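# Cap the two open paint markers in the stand

## Task

Put caps on the two paint markers that are uncapped. At the end all four markers must stand in the stand, each with its own colour of cap pressed fully home until it clicks: yellow cap on the yellow marker, red on red, blue on blue, green on green.

## Robot and tools

Robot: two arms, left_arm and right_arm, each with six revolute joints and a parallel two-finger gripper. Scene frame: origin at table-top height halfway between the nominal bases, +z up, +x out across the table, left_arm on the +y side (not the image side). Calibrated bases: left_arm at (+0.010, +0.289, 0) m, right_arm at (-0.012, -0.333, 0) m, each turned only about 1 degree about z. Hand positions, orientations and targets are reported in that arm's own base frame; fixed cameras and the table use the scene frame. The gripper's fingers point along its +z and close along its y. end_effector_position (metres) is the spot between the pads, roughly 1 cm short of the tips; reported hand poses can be wrong by a few cm, more when reaching far.

Row layout (shared by execute_actions and move): one flat list of 14 numbers, each in [-1, 1], always covering both arms. First the left arm: wrist pitch, wrist yaw, shoulder, wrist roll, waist, elbow, then its opening; then the same seven for the right arm. The six joint numbers are offsets, not poses: they count from the arm's Joint targets as they stood when the action (or move) began, not from the previous row, so sending the same offset again moves further. Scale: 1.0 equals 2.811 rad for waist and shoulder, 2.53 for elbow, 2.575 for wrist pitch, 8.12 for wrist yaw, 9.528 for wrist roll. Joint ranges (rad): waist -2.880..2.880, shoulder 0.000..3.142, elbow 0.000..3.019, wrist pitch -1.693..1.571, wrist yaw -1.571..1.571, wrist roll -2.094..2.094. Asking a joint to pass an end by more than 0.084 rad gets the whole action refused for both arms (and the whole call if it is the first action). The opening number is absolute: +1 fully open, -1 closed. Putting 0 there is a real command, so to leave a gripper alone resend its current command; to leave an arm's joints alone send 0 offsets.

execute_actions(actions, cameras): actions is a list of actions; each action is a list of 1 to 15 rows, one row per 1/30 s step, 15 steps per action (0.5 s), the last row repeating if fewer are given. An empty list just reports state. cameras selects images: omitted/null/["all"] for all, [] for none; an unknown name invalidates the call.

move(target, speed, blend, opening_speed, blocking, cameras): target is one 14-number row or a list of up to 15 rows; every row is an offset from the same starting Joint targets. All joints move together along a path lasting at least 0.5 s; beyond 10 s it falls short. speed is in rad/s for the joint with the longest way to go, 0.01 to 12.57, default 0.5, one value or one per target. blend (rad) rounds corners between listed targets. opening_speed (0.2 or more, scale units per second) ramps the fingers gradually; finger values in later targets are applied only after arrival there. blocking=false returns after about 0.5 s while the move continues. Moves do not avoid obstacles or the other arm. The result adds a move: line: done, off_target (resting more than 0.035 rad from target), moving, held, or fault, plus limits=held if steps were withheld.

wait(seconds 0 to 10): lets time pass holding the last command; a running move continues. stop(): brakes a running move, needing some room. zoom_image(camera, region): camera is cam_head_left, cam_head_right, cam_left_wrist or cam_right_wrist; region [x0, y0, x1, y1] in pixels from the top-left, at most 504 by 504, of that camera's newest image. read_manual(section="licences") returns only licence text. finished_scene(scene=1) ends the scene for good.

Cameras: cam_head_left and cam_head_right are fixed head views, 896x504; cam_left_wrist and cam_right_wrist are fisheye cameras on the hands, 616x616, whose picture may lag while the arm moves. Calibration is given per camera but may be slightly off.

Result lines: Joint positions and Joint velocities per arm in the joint order above, followed by the pad gap (m, 0.094 when fully open); velocities marked within noise mean the arm is still. Joint targets is the base for your next offsets. Tool commands shows present gripper commands. grip_measured is the finger opening on the command scale (may read a little wide when empty, narrower than a squeezed part). grip_effort_nm is gripper motor effort, negative closing, not a finger force. Joint torques include arm weight and noise; numbers 1 and 6 wrap at ±28 N m. joint sent to its limit means a joint reached its true end (which may differ by up to 0.084 rad). joint command not followed means a clearance check altered targets. MOTOR HOT warns of overheating; OVER-TEMPERATURE FAULT means that arm went limp for 30 to 60 s or more.

Motion limits: each joint target can lead its measured angle only by a fixed amount, and targets that would move a gripper over 110 mm at once are scaled back, so large moves take several actions. Small turns may not start.

Avoid: dropping markers or caps, releasing parts that are still moving, fast impacts, forceful pushes, and anything falling or being left off the table. Never let the arms hit, press on, or grip each other; that can end the scene. Close slowly (low opening_speed) on small round parts such as markers and caps; the grip reaches full force about 0.05 (0.11 for round items) below the first-touch reading. To release, command well above grip_measured. If an arm is pushing on something or has been dragged, command targets back past its measured positions. Avoid holding loads or stretched poses for long, to limit motor heat. Loose objects may occasionally get a small push from outside.

Each tool is called after "Call:" as name([rows], argument=value, ...), one row to a line, values as JSON.

## Session

I'll start by looking at the scene.

Call:
execute_actions(actions=[])

Scene clock: 0.00 s.
left_arm: end_effector_position=(+0.4018, +0.1616, +0.1800) grip_measured=+1.000 grip_effort_nm=n/a end_effector_quat_wxyz=(+0.638, -0.190, +0.685, -0.294) | right_arm: end_effector_position=(+0.8477, -0.2226, +0.2072) grip_measured=+1.000 grip_effort_nm=n/a end_effector_quat_wxyz=(+0.612, +0.283, +0.605, -0.424)
Joint names: [wrist pitch, wrist yaw, shoulder, wrist roll, waist, elbow]
Joint positions: left_arm=[1.032 0.846 1.429 -0.69 0.685 0.378 0.094] | right_arm=[0.622 0.938 2.398 -0.318 -0.097 1.96 0.094]
Joint velocities: within noise
Joint torques (N m): no reading
Heat: left arm: hottest waist 22 °C; right arm: hottest gripper 25 °C.
Joint targets: left_arm=[1.039 0.846 1.424 -0.689 0.685 0.397] | right_arm=[0.624 0.938 2.413 -0.318 -0.097 1.979]
Tool commands: left_gripper/opening=+1.0 right_gripper/opening=+1.0

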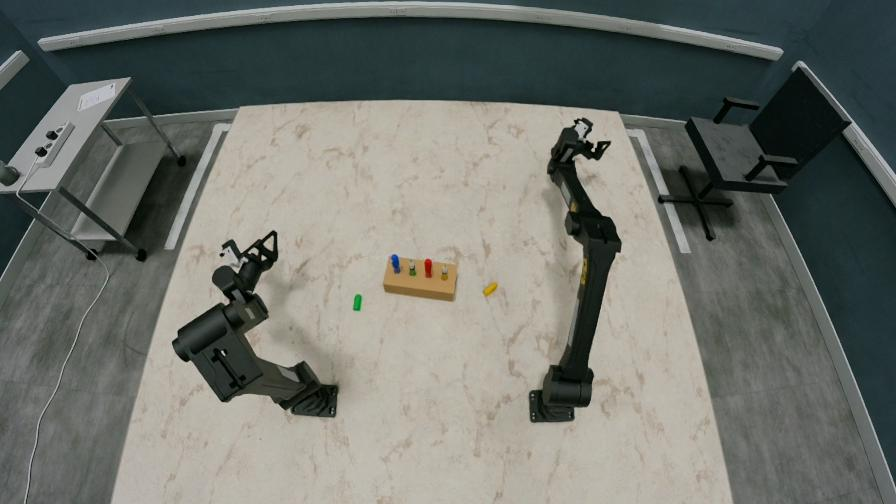

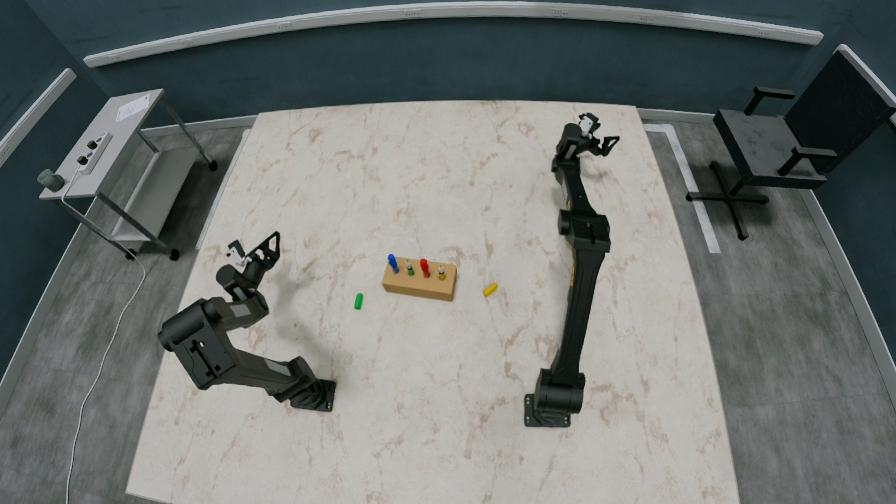

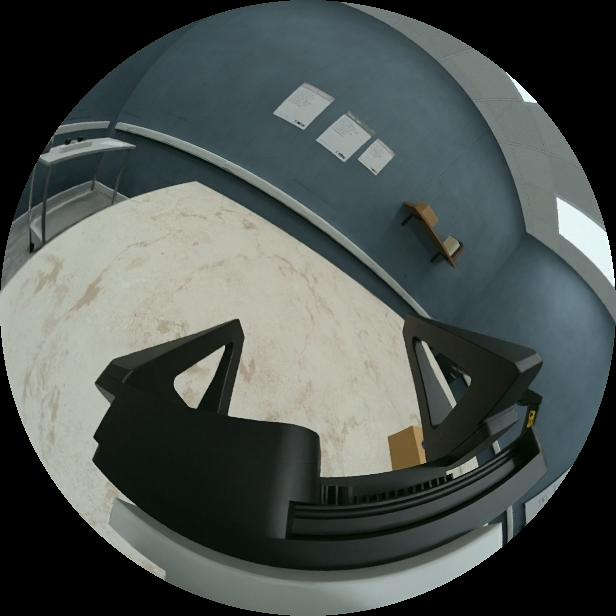

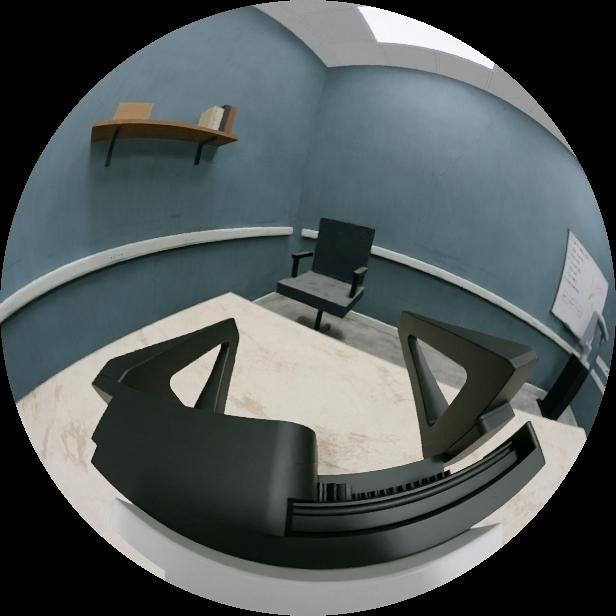

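Call:
zoom_image(camera="cam_head_left", region=[330, 230, 530, 330])

Call:
zoom_image(camera="cam_head_right", region=[330, 230, 530, 330])

Scaled by 2.520 from the camera's 896x504 image, which has a finer 1280x720 frame.

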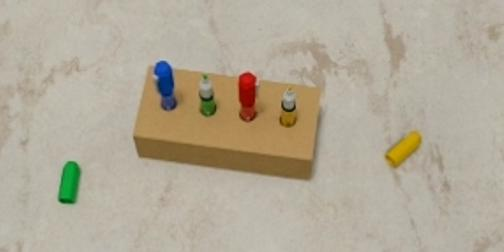

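Scaled by 2.520 from the camera's 896x504 image, which has a finer 1280x720 frame.

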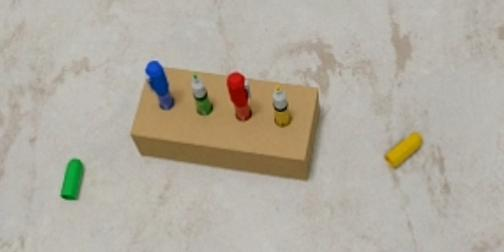

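Call:
move(target=[-0.9977, -0.10419, -0.08218, 0.07231, -0.38919, 0.30237, 1.0, -0.8343, -0.11552, -0.39662, 0.03338, 0.18428, -0.28751, 1.0], speed=1.0)

Scene clock: 7.60 s.
left_arm: end_effector_position=(+0.2937, -0.1240, +0.2284) grip_measured=+1.000 grip_effort_nm=0.002 end_effector_quat_wxyz=(-0.020, +0.192, +0.981, +0.002) | right_arm: end_effector_position=(+0.3409, +0.1481, +0.2520) grip_measured=+1.000 grip_effort_nm=-0.037 end_effector_quat_wxyz=(+0.007, -0.209, +0.978, +0.000)
Joint names: [wrist pitch, wrist yaw, shoulder, wrist roll, waist, elbow]
Joint positions: left_arm=[-1.522 0.003 1.201 -0.01 -0.396 1.112 0.094] | right_arm=[-1.516 0.003 1.302 -0.009 0.413 1.261 0.094]
Joint velocities: within noise
Joint torques (N m): left_arm=[0.02 -0.11 -7.71 0.02 -0.5 12.08] | right_arm=[0.43 -0.2 -12.57 0.03 2.78 6.69]
Heat: left arm: hottest waist 22 °C; right arm: hottest shoulder 25 °C.
Joint targets: left_arm=[-1.530 0.000 1.193 0.000 -0.409 1.162] | right_arm=[-1.524 0.000 1.298 0.000 0.421 1.252]
move: off_target (left_arm); left_arm: the elbow is farthest, 0.050 rad from its target
camera_calibration:
cam_left_wrist: T_world_to_cam=[[-0.444804, -0.893727, -0.058318, 0.0413272], [-0.771755, 0.349429, 0.531313, 0.164077], [-0.454471, 0.281337, -0.845166, 0.462939], [0, 0, 0, 1]] pos_world=[0.355402, -0.15064, 0.306494]
cam_right_wrist: T_world_to_cam=[[0.352377, -0.935215, -0.0347039, 0.0308257], [-0.807628, -0.322621, 0.493612, 0.21328], [-0.472829, -0.145909, -0.86899, 0.499162], [0, 0, 0, 1]] pos_world=[0.397407, 0.17047, 0.329559]

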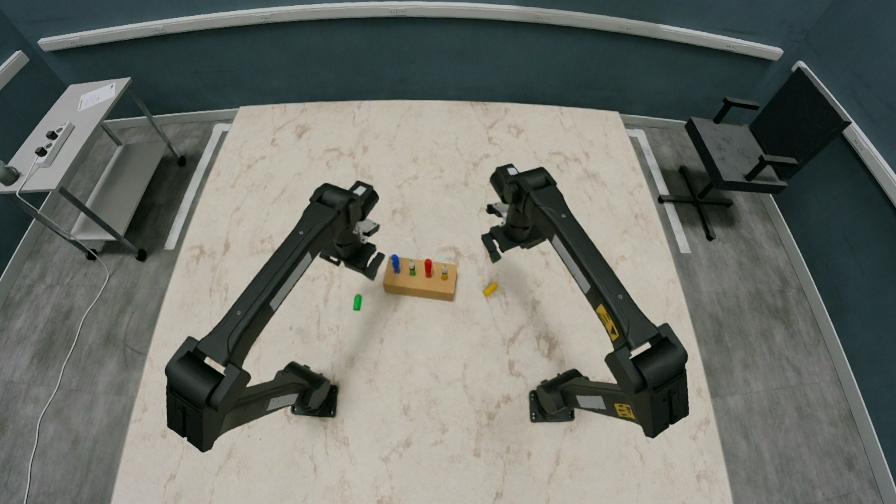

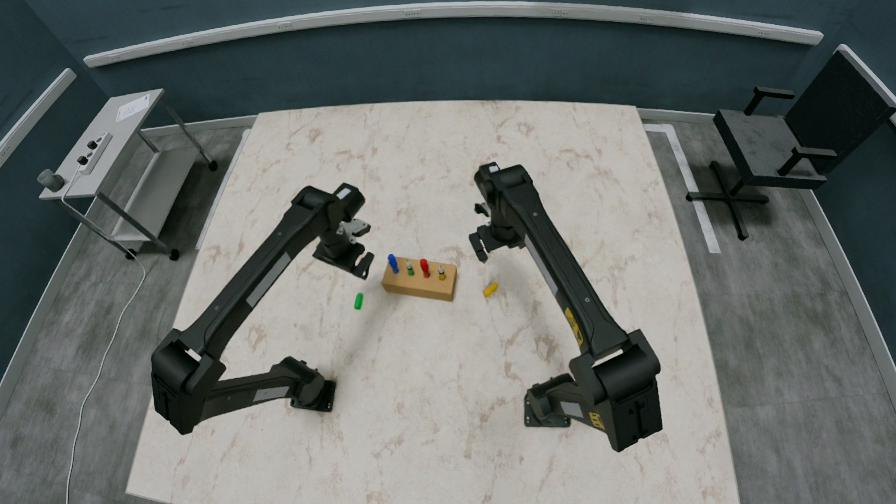

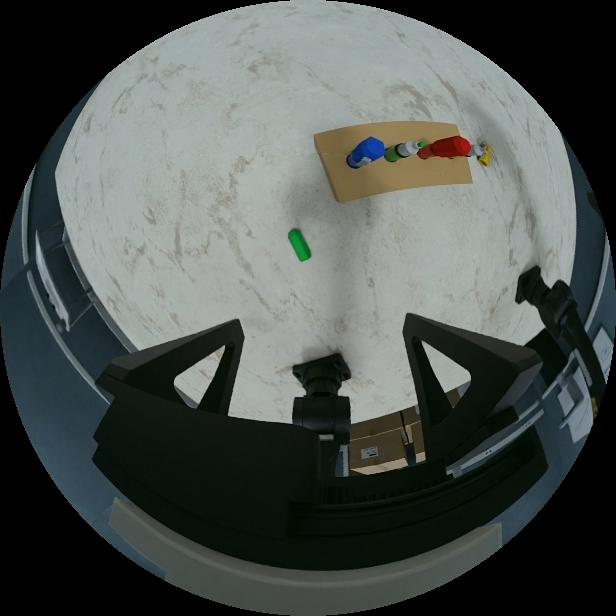

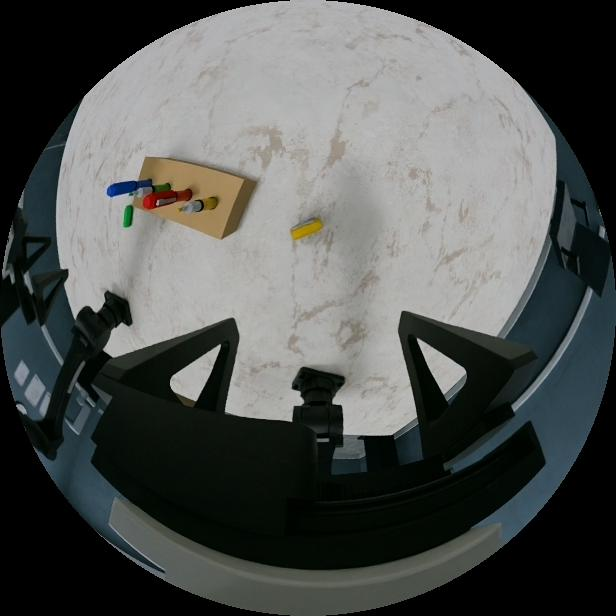

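Call:
zoom_image(camera="cam_left_wrist", region=[270, 90, 530, 290])

Call:
zoom_image(camera="cam_right_wrist", region=[90, 130, 350, 330])

Scaled by 1.938 from the camera's 616x616 image, which has a finer 880x880 frame.

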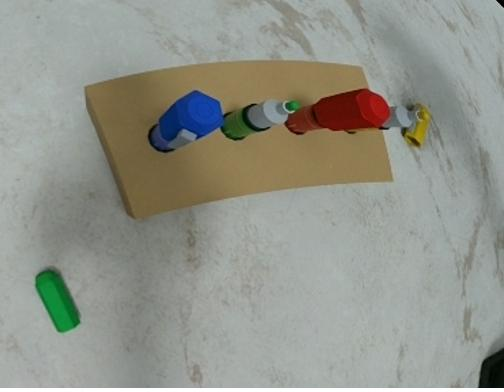

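Scaled by 1.938 from the camera's 616x616 image, which has a finer 880x880 frame.

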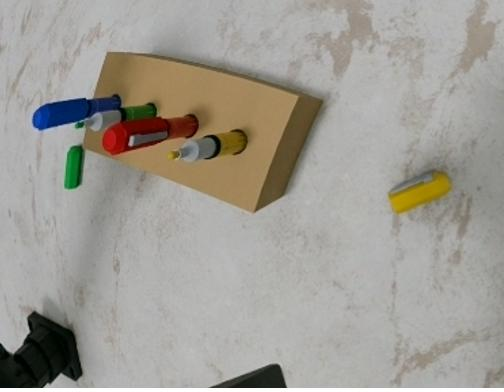

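Call:
zoom_image(camera="cam_left_wrist", region=[300, 100, 400, 220])

Call:
zoom_image(camera="cam_left_wrist", region=[400, 100, 520, 220])

Call:
zoom_image(camera="cam_right_wrist", region=[90, 140, 190, 250])

Call:
zoom_image(camera="cam_right_wrist", region=[150, 150, 270, 260])

Scaled by 4.200 from the camera's 616x616 image, which has a finer 880x880 frame.

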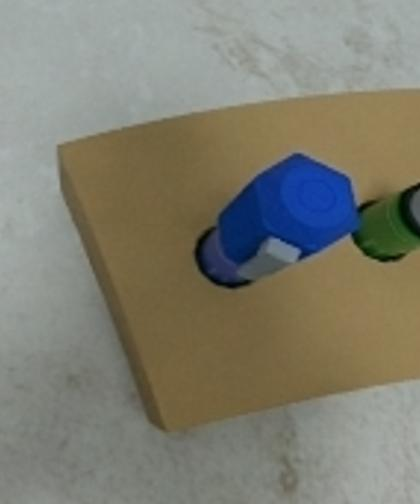

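Scaled by 4.200 from the camera's 616x616 image, which has a finer 880x880 frame.

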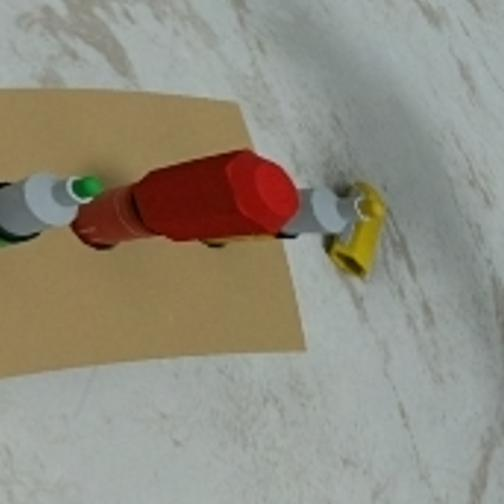

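Scaled by 4.582 from the camera's 616x616 image, which has a finer 880x880 frame.

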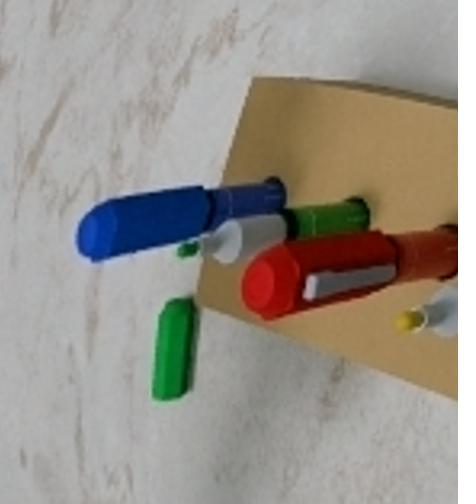

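Scaled by 4.200 from the camera's 616x616 image, which has a finer 880x880 frame.

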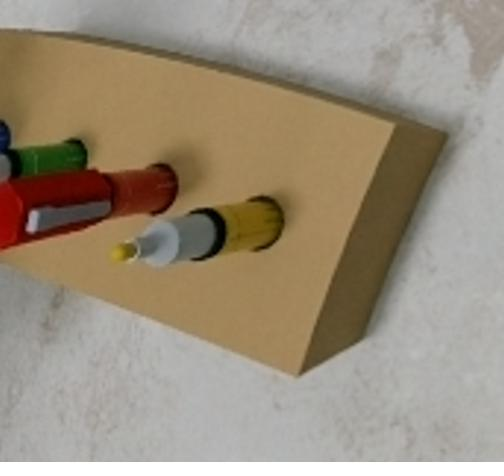

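Call:
move(target=[0.12388, 0, 0.01373, -0.01753, 0.04554, -0.10356, 0.2, 0.1266, 0, 0.04682, 0.127, 0.00502, -0.07719, 0.2], speed=0.8)

Scene clock: 11.77 s.
left_arm: end_effector_position=(+0.3089, -0.0950, +0.1392) grip_measured=+0.203 grip_effort_nm=-0.144 end_effector_quat_wxyz=(+0.008, +0.069, +0.998, -0.003) | right_arm: end_effector_position=(+0.3576, +0.1606, +0.1417) grip_measured=+0.203 grip_effort_nm=-0.178 end_effector_quat_wxyz=(+0.009, +0.379, +0.925, +0.007)
Joint names: [wrist pitch, wrist yaw, shoulder, wrist roll, waist, elbow]
Joint positions: left_arm=[-1.221 0.003 1.227 -0.158 -0.296 0.894 0.057] | right_arm=[-1.207 0.003 1.405 1.202 0.425 1.065 0.057]
Joint velocities: within noise
Joint torques (N m): left_arm=[0.79 -0.11 -6.83 -0.13 1.73 8.24] | right_arm=[1.03 -0.11 -10.99 0.05 2.9 6.27]
Heat: left arm: hottest waist 22 °C; right arm: hottest shoulder 25 °C.
Joint targets: left_arm=[-1.211 0.000 1.231 -0.167 -0.281 0.900] | right_arm=[-1.198 0.000 1.430 1.210 0.435 1.056]
move: done
camera_calibration:
cam_left_wrist: T_world_to_cam=[[-0.20814, -0.976263, -0.0598996, -0.0119029], [-0.862228, 0.154226, 0.48247, 0.229325], [-0.46178, 0.152069, -0.873862, 0.38027], [0, 0, 0, 1]] pos_world=[0.370854, -0.104815, 0.220948]
cam_right_wrist: T_world_to_cam=[[-0.741804, -0.668115, -0.0578651, 0.384545], [-0.602112, 0.625552, 0.496131, 0.0590587], [-0.295275, 0.402873, -0.866317, 0.260998], [0, 0, 0, 1]] pos_world=[0.397883, 0.114827, 0.219058]

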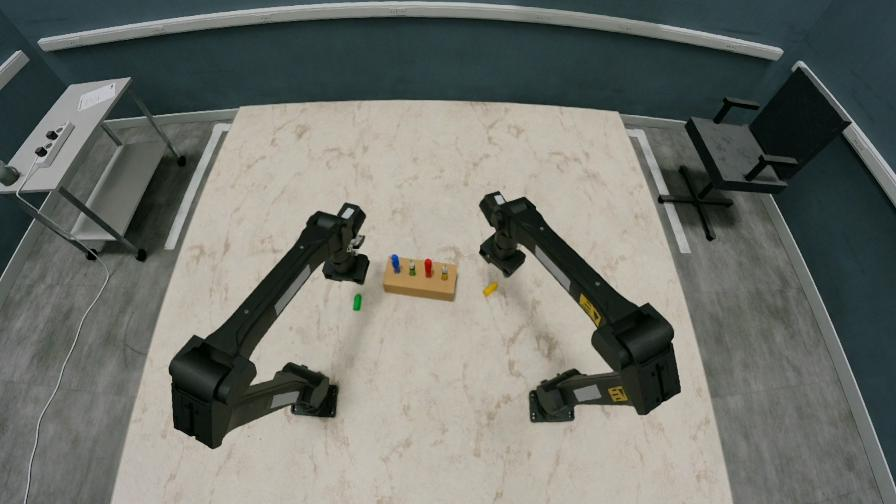

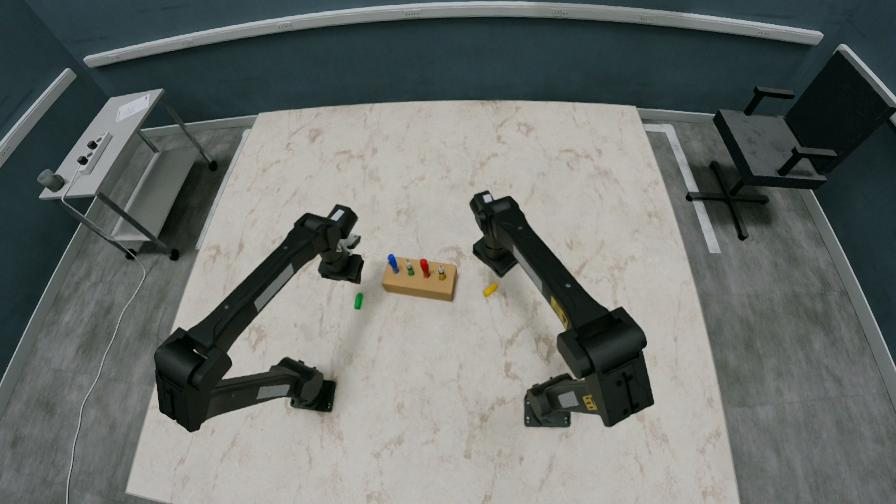

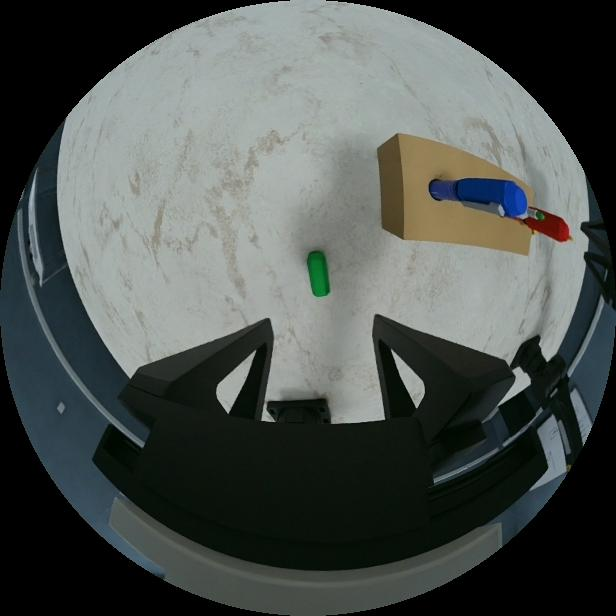

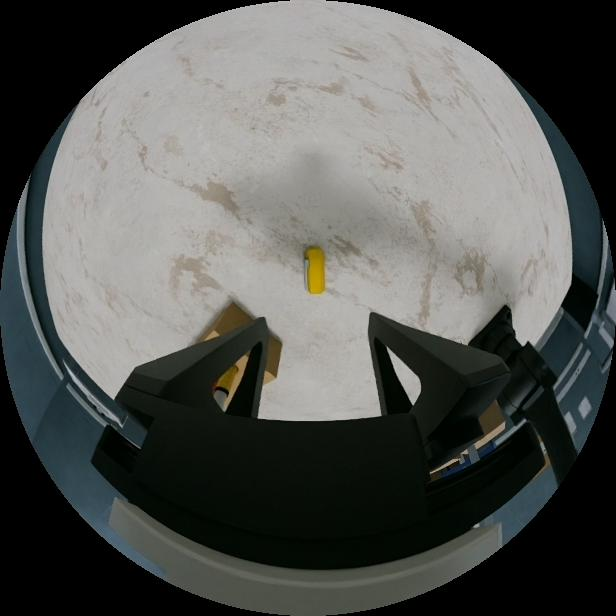

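Call:
zoom_image(camera="cam_left_wrist", region=[290, 230, 350, 310])

Call:
zoom_image(camera="cam_right_wrist", region=[285, 230, 345, 310])

Call:
zoom_image(camera="cam_left_wrist", region=[370, 120, 590, 270])

Scaled by 6.300 from the camera's 616x616 image, which has a finer 880x880 frame.

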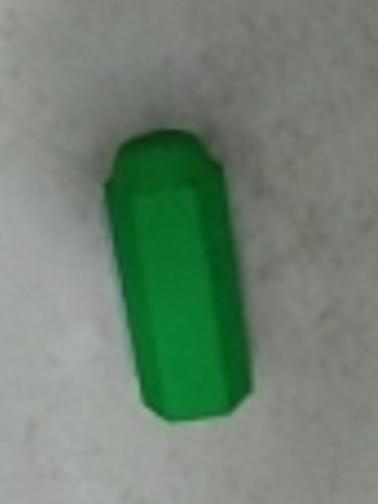

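Scaled by 6.300 from the camera's 616x616 image, which has a finer 880x880 frame.

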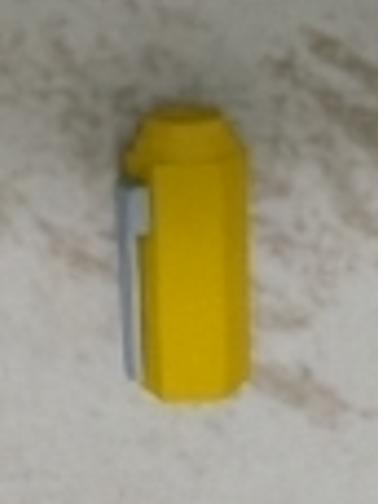

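Scaled by 2.291 from the camera's 616x616 image, which has a finer 880x880 frame.

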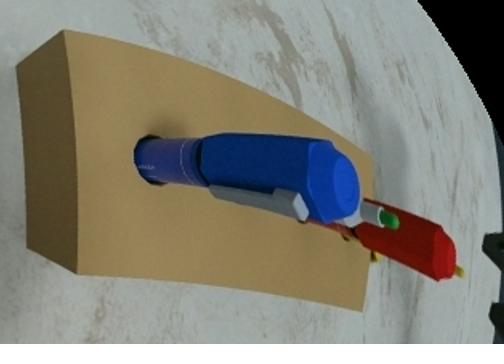

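Call:
move(target=[0.08443, 0, 0.03184, -0.00136, 0.00389, -0.05996, 0.1, 0.07728, 0, 0.03451, 0.00404, 0.00786, -0.04565, 0.1], speed=0.5)

Scene clock: 17.17 s.
left_arm: end_effector_position=(+0.2977, -0.0882, +0.0591) grip_measured=+0.103 grip_effort_nm=-0.139 end_effector_quat_wxyz=(-0.007, +0.057, +0.998, +0.000) | right_arm: end_effector_position=(+0.3516, +0.1677, +0.0638) grip_measured=+0.103 grip_effort_nm=-0.173 end_effector_quat_wxyz=(+0.002, +0.386, +0.923, +0.000)
Joint names: [wrist pitch, wrist yaw, shoulder, wrist roll, waist, elbow]
Joint positions: left_arm=[-1.004 0.003 1.321 -0.17 -0.285 0.741 0.052] | right_arm=[-1.008 0.003 1.507 1.24 0.448 0.947 0.052]
Joint velocities: within noise
Joint torques (N m): left_arm=[0.73 -0.11 -7.36 -0.14 1.73 7.38] | right_arm=[0.87 -0.11 -12.16 0.04 2.9 5.65]
Heat: left arm: hottest waist 22 °C; right arm: hottest elbow 26 °C.
Joint targets: left_arm=[-0.993 0.000 1.321 -0.180 -0.270 0.748] | right_arm=[-0.999 0.000 1.527 1.248 0.457 0.941]
move: done
camera_calibration:
cam_left_wrist: T_world_to_cam=[[-0.187065, -0.980353, -0.0625671, -0.0188403], [-0.851564, 0.130078, 0.507857, 0.250421], [-0.489741, 0.148282, -0.859166, 0.311211], [0, 0, 0, 1]] pos_world=[0.362138, -0.0971914, 0.139025]
cam_right_wrist: T_world_to_cam=[[-0.753046, -0.656846, -0.0384093, 0.381138], [-0.582902, 0.638918, 0.502006, 0.0803507], [-0.3052, 0.400422, -0.864011, 0.192553], [0, 0, 0, 1]] pos_world=[0.392618, 0.121909, 0.140671]

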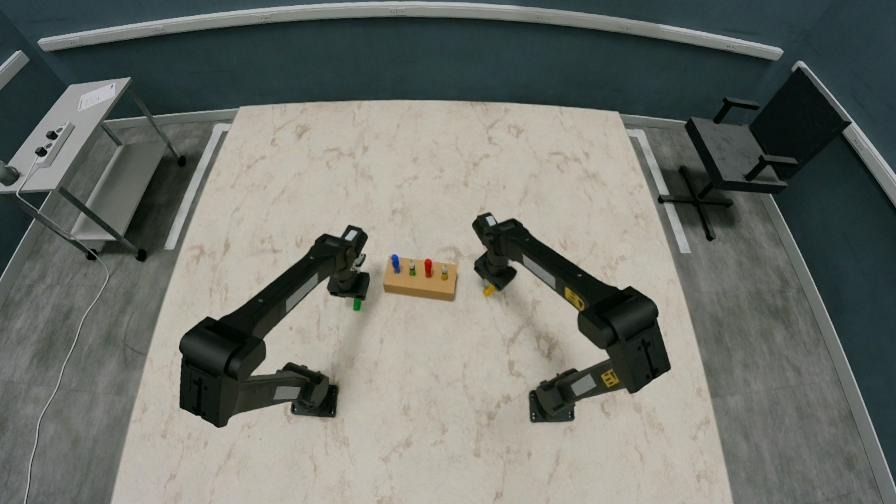

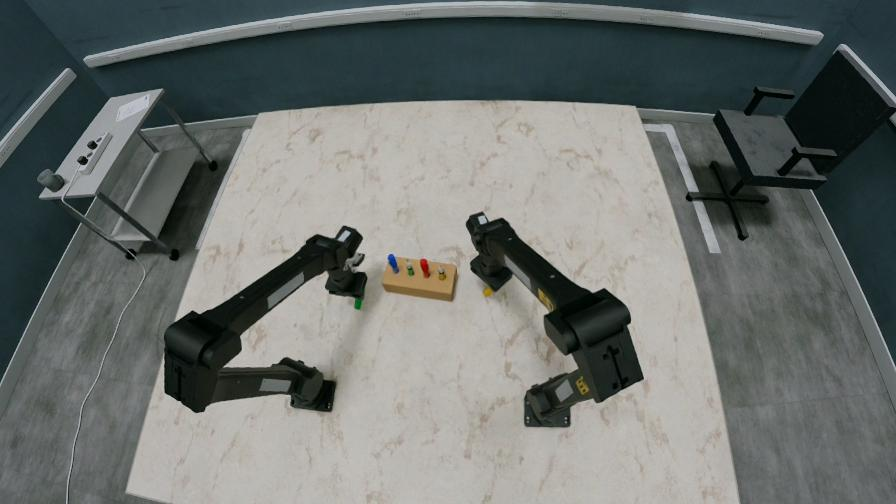

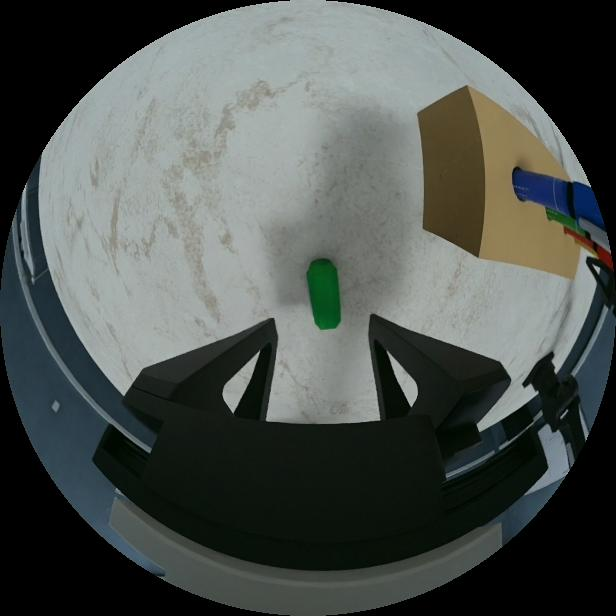

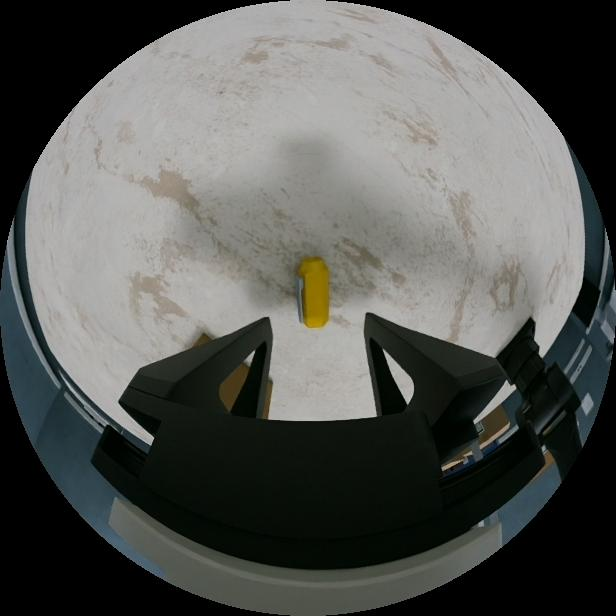

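Call:
zoom_image(camera="cam_left_wrist", region=[260, 240, 400, 360])

Call:
zoom_image(camera="cam_right_wrist", region=[250, 240, 390, 360])

Call:
zoom_image(camera="cam_left_wrist", region=[410, 80, 616, 290])

Scaled by 3.600 from the camera's 616x616 image, which has a finer 880x880 frame.

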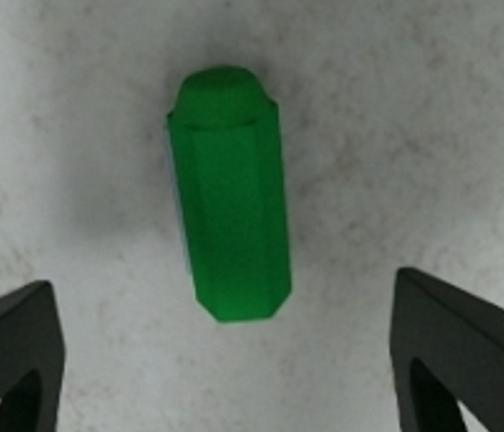

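Scaled by 3.600 from the camera's 616x616 image, which has a finer 880x880 frame.

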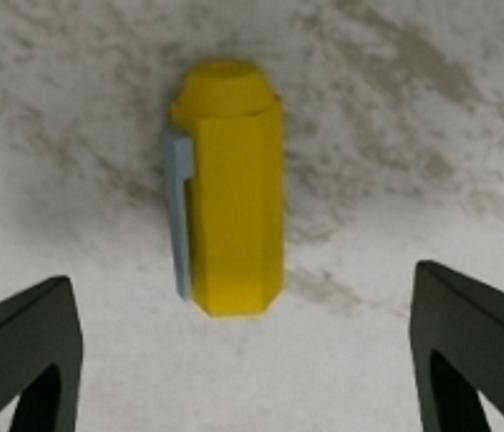

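Scaled by 2.400 from the camera's 616x616 image, which has a finer 880x880 frame.

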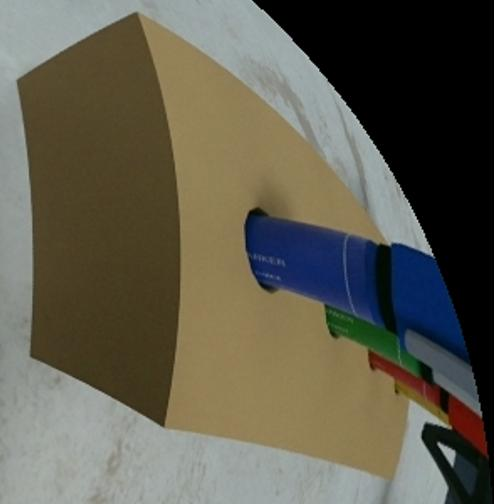

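Call:
move(target=[0.05515, 0, 0.02814, -0.00367, -0.00142, -0.02095, 0.0, 0.04816, 0, 0.02597, -0.0002, -0.0007, -0.02134, 0.0], speed=0.3, cameras=["cam_left_wrist", "cam_right_wrist"])

Scene clock: 18.90 s.
left_arm: end_effector_position=(+0.3015, -0.0893, +0.0213) grip_measured=+0.003 grip_effort_nm=-0.149 end_effector_quat_wxyz=(+0.001, +0.040, +0.999, -0.002) | right_arm: end_effector_position=(+0.3513, +0.1675, +0.0221) grip_measured=+0.003 grip_effort_nm=-0.168 end_effector_quat_wxyz=(+0.003, +0.386, +0.922, +0.000)
Joint names: [wrist pitch, wrist yaw, shoulder, wrist roll, waist, elbow]
Joint positions: left_arm=[-0.862 0.003 1.397 -0.205 -0.285 0.691 0.047] | right_arm=[-0.884 0.003 1.576 1.24 0.448 0.894 0.047]
Joint velocities: within noise
Joint torques (N m): left_arm=[0.76 -0.11 -7.53 -0.13 1.38 6.58] | right_arm=[1.06 -0.11 -12.16 0.02 2.73 5.07]
Heat: left arm: hottest waist 22 °C; right arm: hottest elbow 26 °C.
Joint targets: left_arm=[-0.851 0.000 1.400 -0.215 -0.274 0.695] | right_arm=[-0.875 0.000 1.600 1.246 0.455 0.887]
move: done
camera_calibration:
cam_left_wrist: T_world_to_cam=[[-0.152106, -0.986479, -0.0610235, -0.0327003], [-0.86293, 0.102445, 0.494831, 0.274184], [-0.481888, 0.127925, -0.866844, 0.276758], [0, 0, 0, 1]] pos_world=[0.364994, -0.0957514, 0.102236]
cam_right_wrist: T_world_to_cam=[[-0.753204, -0.656531, -0.0406167, 0.379219], [-0.58369, 0.638614, 0.501476, 0.101536], [-0.303296, 0.401422, -0.864217, 0.15573], [0, 0, 0, 1]] pos_world=[0.392127, 0.121614, 0.0990695]
Images, in order (width x height): cam_left_wrist 616x616, cam_right_wrist 616x616.

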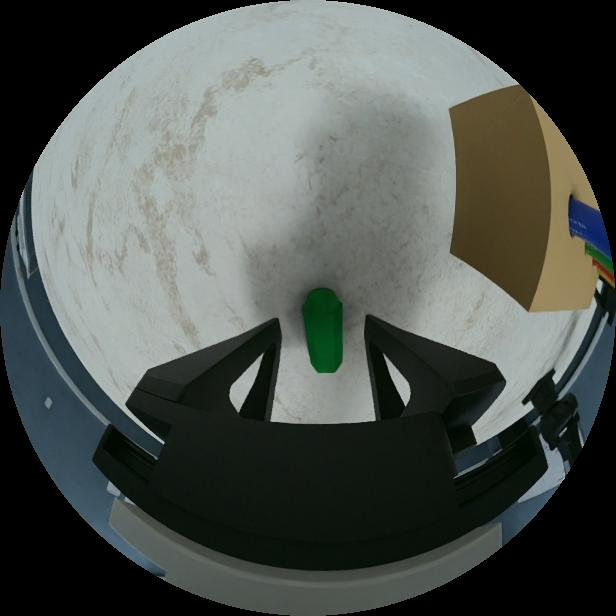

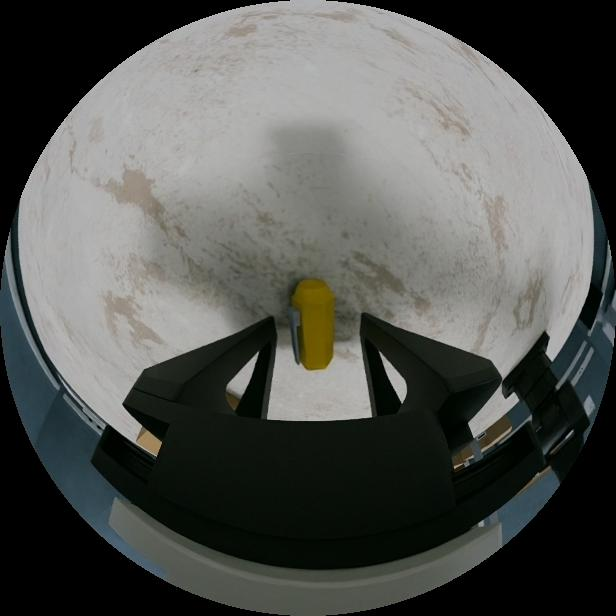

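Call:
zoom_image(camera="cam_left_wrist", region=[260, 270, 390, 400])

Call:
zoom_image(camera="cam_right_wrist", region=[250, 260, 380, 390])

Scaled by 3.877 from the camera's 616x616 image, which has a finer 880x880 frame.

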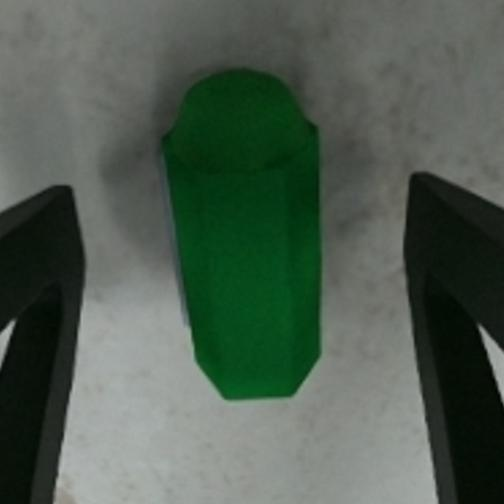

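Scaled by 3.877 from the camera's 616x616 image, which has a finer 880x880 frame.

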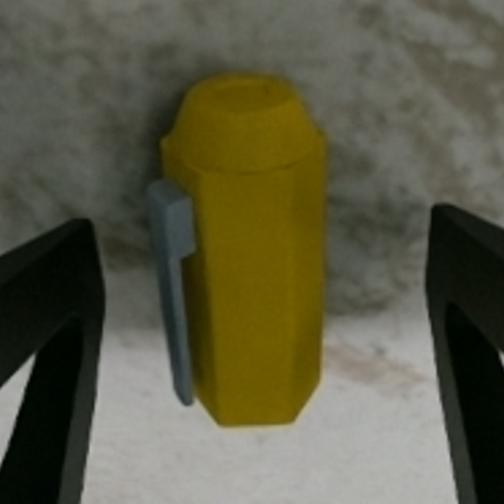

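Call:
move(target=[0.01177, 0, 0.00708, 0, 0, -0.00411, -0.1, 0.01095, 0, 0.00651, 0, 0, -0.00391, -0.1], speed=0.1, cameras=["cam_left_wrist", "cam_right_wrist"])

Scene clock: 20.20 s.
left_arm: end_effector_position=(+0.3021, -0.0895, +0.0137) grip_measured=-0.097 grip_effort_nm=-0.144 end_effector_quat_wxyz=(+0.002, +0.039, +0.999, -0.002) | right_arm: end_effector_position=(+0.3537, +0.1688, +0.0183) grip_measured=-0.097 grip_effort_nm=-0.164 end_effector_quat_wxyz=(+0.006, +0.386, +0.922, +0.005)
Joint names: [wrist pitch, wrist yaw, shoulder, wrist roll, waist, elbow]
Joint positions: left_arm=[-0.832 0.003 1.415 -0.206 -0.285 0.681 0.042] | right_arm=[-0.861 0.003 1.583 1.24 0.448 0.889 0.042]
Joint velocities: within noise
Joint torques (N m): left_arm=[0.79 -0.11 -7.36 -0.13 1.44 6.37] | right_arm=[1.16 -0.1 -11.11 0.02 2.78 4.67]
Heat: left arm: hottest waist 22 °C; right arm: hottest elbow 26 °C.
Joint targets: left_arm=[-0.821 0.000 1.420 -0.215 -0.274 0.685] | right_arm=[-0.847 0.000 1.618 1.246 0.455 0.877]
move: done
camera_calibration:
cam_left_wrist: T_world_to_cam=[[-0.15106, -0.986667, -0.0605772, -0.0336158], [-0.864472, 0.102133, 0.492195, 0.279068], [-0.479446, 0.126718, -0.868374, 0.269735], [0, 0, 0, 1]] pos_world=[0.365492, -0.0958501, 0.0948384]
cam_right_wrist: T_world_to_cam=[[-0.752691, -0.656305, -0.052149, 0.381716], [-0.588997, 0.635867, 0.498754, 0.106514], [-0.294175, 0.406123, -0.865174, 0.148619], [0, 0, 0, 1]] pos_world=[0.393771, 0.122436, 0.0953629]
Images, in order (width x height): cam_left_wrist 616x616, cam_right_wrist 616x616.

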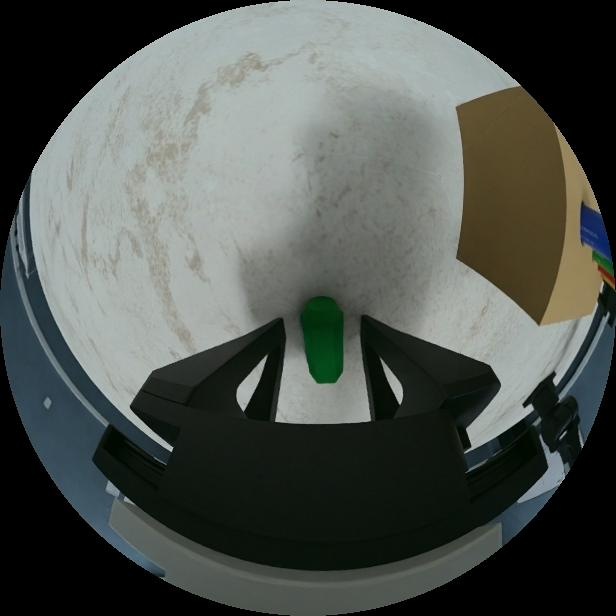

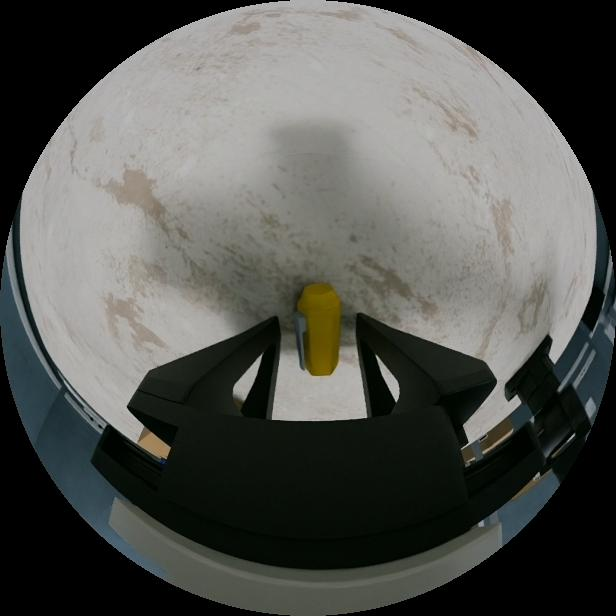

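Call:
zoom_image(camera="cam_right_wrist", region=[250, 270, 380, 400])

Call:
zoom_image(camera="cam_left_wrist", region=[260, 280, 390, 410])

Scaled by 3.877 from the camera's 616x616 image, which has a finer 880x880 frame.

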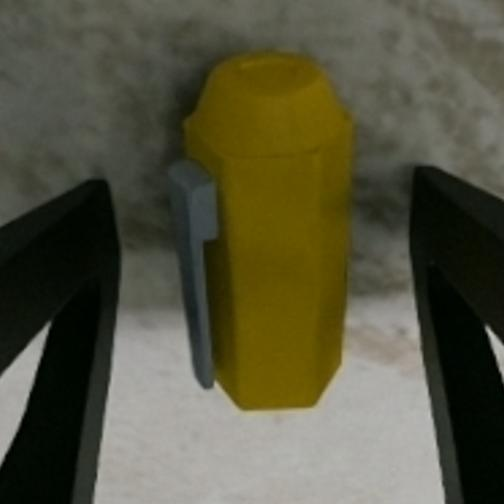

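Scaled by 3.877 from the camera's 616x616 image, which has a finer 880x880 frame.

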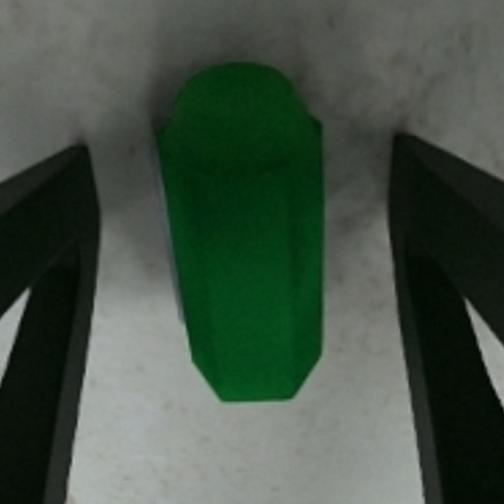

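Call:
move(target=[0.0040, 0, 0.00242, 0, 0, -0.00138, -0.2, -0.0093, 0, -0.0055, 0, 0, 0.00336, -0.1], speed=0.1, cameras=["cam_left_wrist", "cam_right_wrist"])

Scene clock: 21.57 s.
left_arm: end_effector_position=(+0.3038, -0.0899, +0.0135) grip_measured=-0.197 grip_effort_nm=-0.144 end_effector_quat_wxyz=(+0.005, +0.039, +0.999, -0.003) | right_arm: end_effector_position=(+0.3537, +0.1687, +0.0183) grip_measured=-0.097 grip_effort_nm=-0.168 end_effector_quat_wxyz=(+0.006, +0.386, +0.922, +0.005)
Joint names: [wrist pitch, wrist yaw, shoulder, wrist roll, waist, elbow]
Joint positions: left_arm=[-0.825 0.003 1.415 -0.207 -0.285 0.681 0.038] | right_arm=[-0.861 0.003 1.583 1.24 0.448 0.889 0.042]
Joint velocities: within noise
Joint torques (N m): left_arm=[0.92 -0.1 -7 -0.13 1.44 6.09] | right_arm=[0.32 -0.09 -12.57 0.02 2.67 5.23]
Heat: left arm: hottest waist 22 °C; right arm: hottest elbow 26 °C.
Joint targets: left_arm=[-0.811 0.000 1.427 -0.215 -0.274 0.681] | right_arm=[-0.871 0.000 1.602 1.246 0.455 0.886]
move: done
camera_calibration:
cam_left_wrist: T_world_to_cam=[[-0.149976, -0.986861, -0.0601019, -0.0340951], [-0.867637, 0.102224, 0.486576, 0.281639], [-0.474039, 0.125121, -0.871568, 0.268632], [0, 0, 0, 1]] pos_world=[0.366589, -0.0960488, 0.0950436]
cam_right_wrist: T_world_to_cam=[[-0.752735, -0.656284, -0.0517861, 0.38162], [-0.588797, 0.635966, 0.498864, 0.106353], [-0.294462, 0.406004, -0.865132, 0.148713], [0, 0, 0, 1]] pos_world=[0.393669, 0.122436, 0.0953631]
Images, in order (width x height): cam_left_wrist 616x616, cam_right_wrist 616x616.

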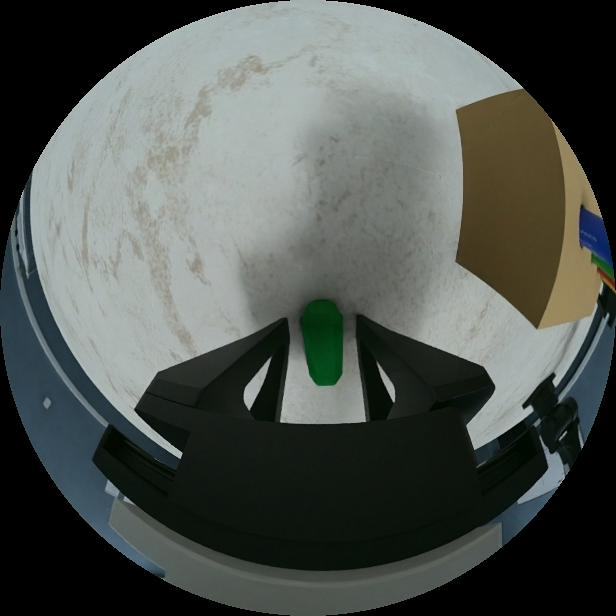

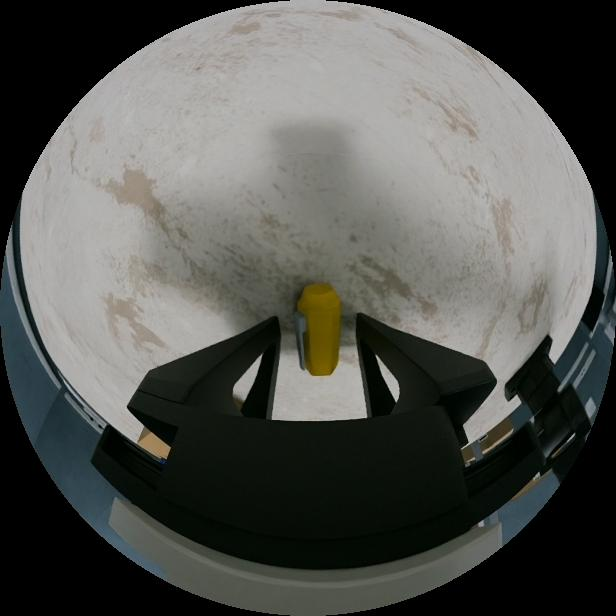

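Call:
move(target=[-0.00913, 0, -0.00569, 0, 0, 0.00328, -0.2, -0.00544, 0, -0.00356, 0, 0, 0.00198, -0.1], speed=0.1, cameras=[])

Scene clock: 22.57 s.
left_arm: end_effector_position=(+0.3037, -0.0899, +0.0135) grip_measured=-0.197 grip_effort_nm=-0.144 end_effector_quat_wxyz=(+0.005, +0.039, +0.999, -0.003) | right_arm: end_effector_position=(+0.3511, +0.1675, +0.0183) grip_measured=-0.097 grip_effort_nm=-0.173 end_effector_quat_wxyz=(+0.003, +0.386, +0.922, +0.001)
Joint names: [wrist pitch, wrist yaw, shoulder, wrist roll, waist, elbow]
Joint positions: left_arm=[-0.825 0.003 1.415 -0.207 -0.285 0.681 0.038] | right_arm=[-0.873 0.003 1.583 1.24 0.448 0.889 0.042]
Joint velocities: within noise
Joint torques (N m): left_arm=[0.08 -0.1 -8.12 -0.13 1.38 6.75] | right_arm=[0.29 -0.1 -13.57 0.03 2.78 5.56]
Heat: left arm: hottest waist 22 °C; right arm: hottest elbow 26 °C.
Joint targets: left_arm=[-0.834 0.000 1.411 -0.215 -0.274 0.690] | right_arm=[-0.885 0.000 1.592 1.246 0.455 0.891]
move: done
No camera images: "cameras" was empty.


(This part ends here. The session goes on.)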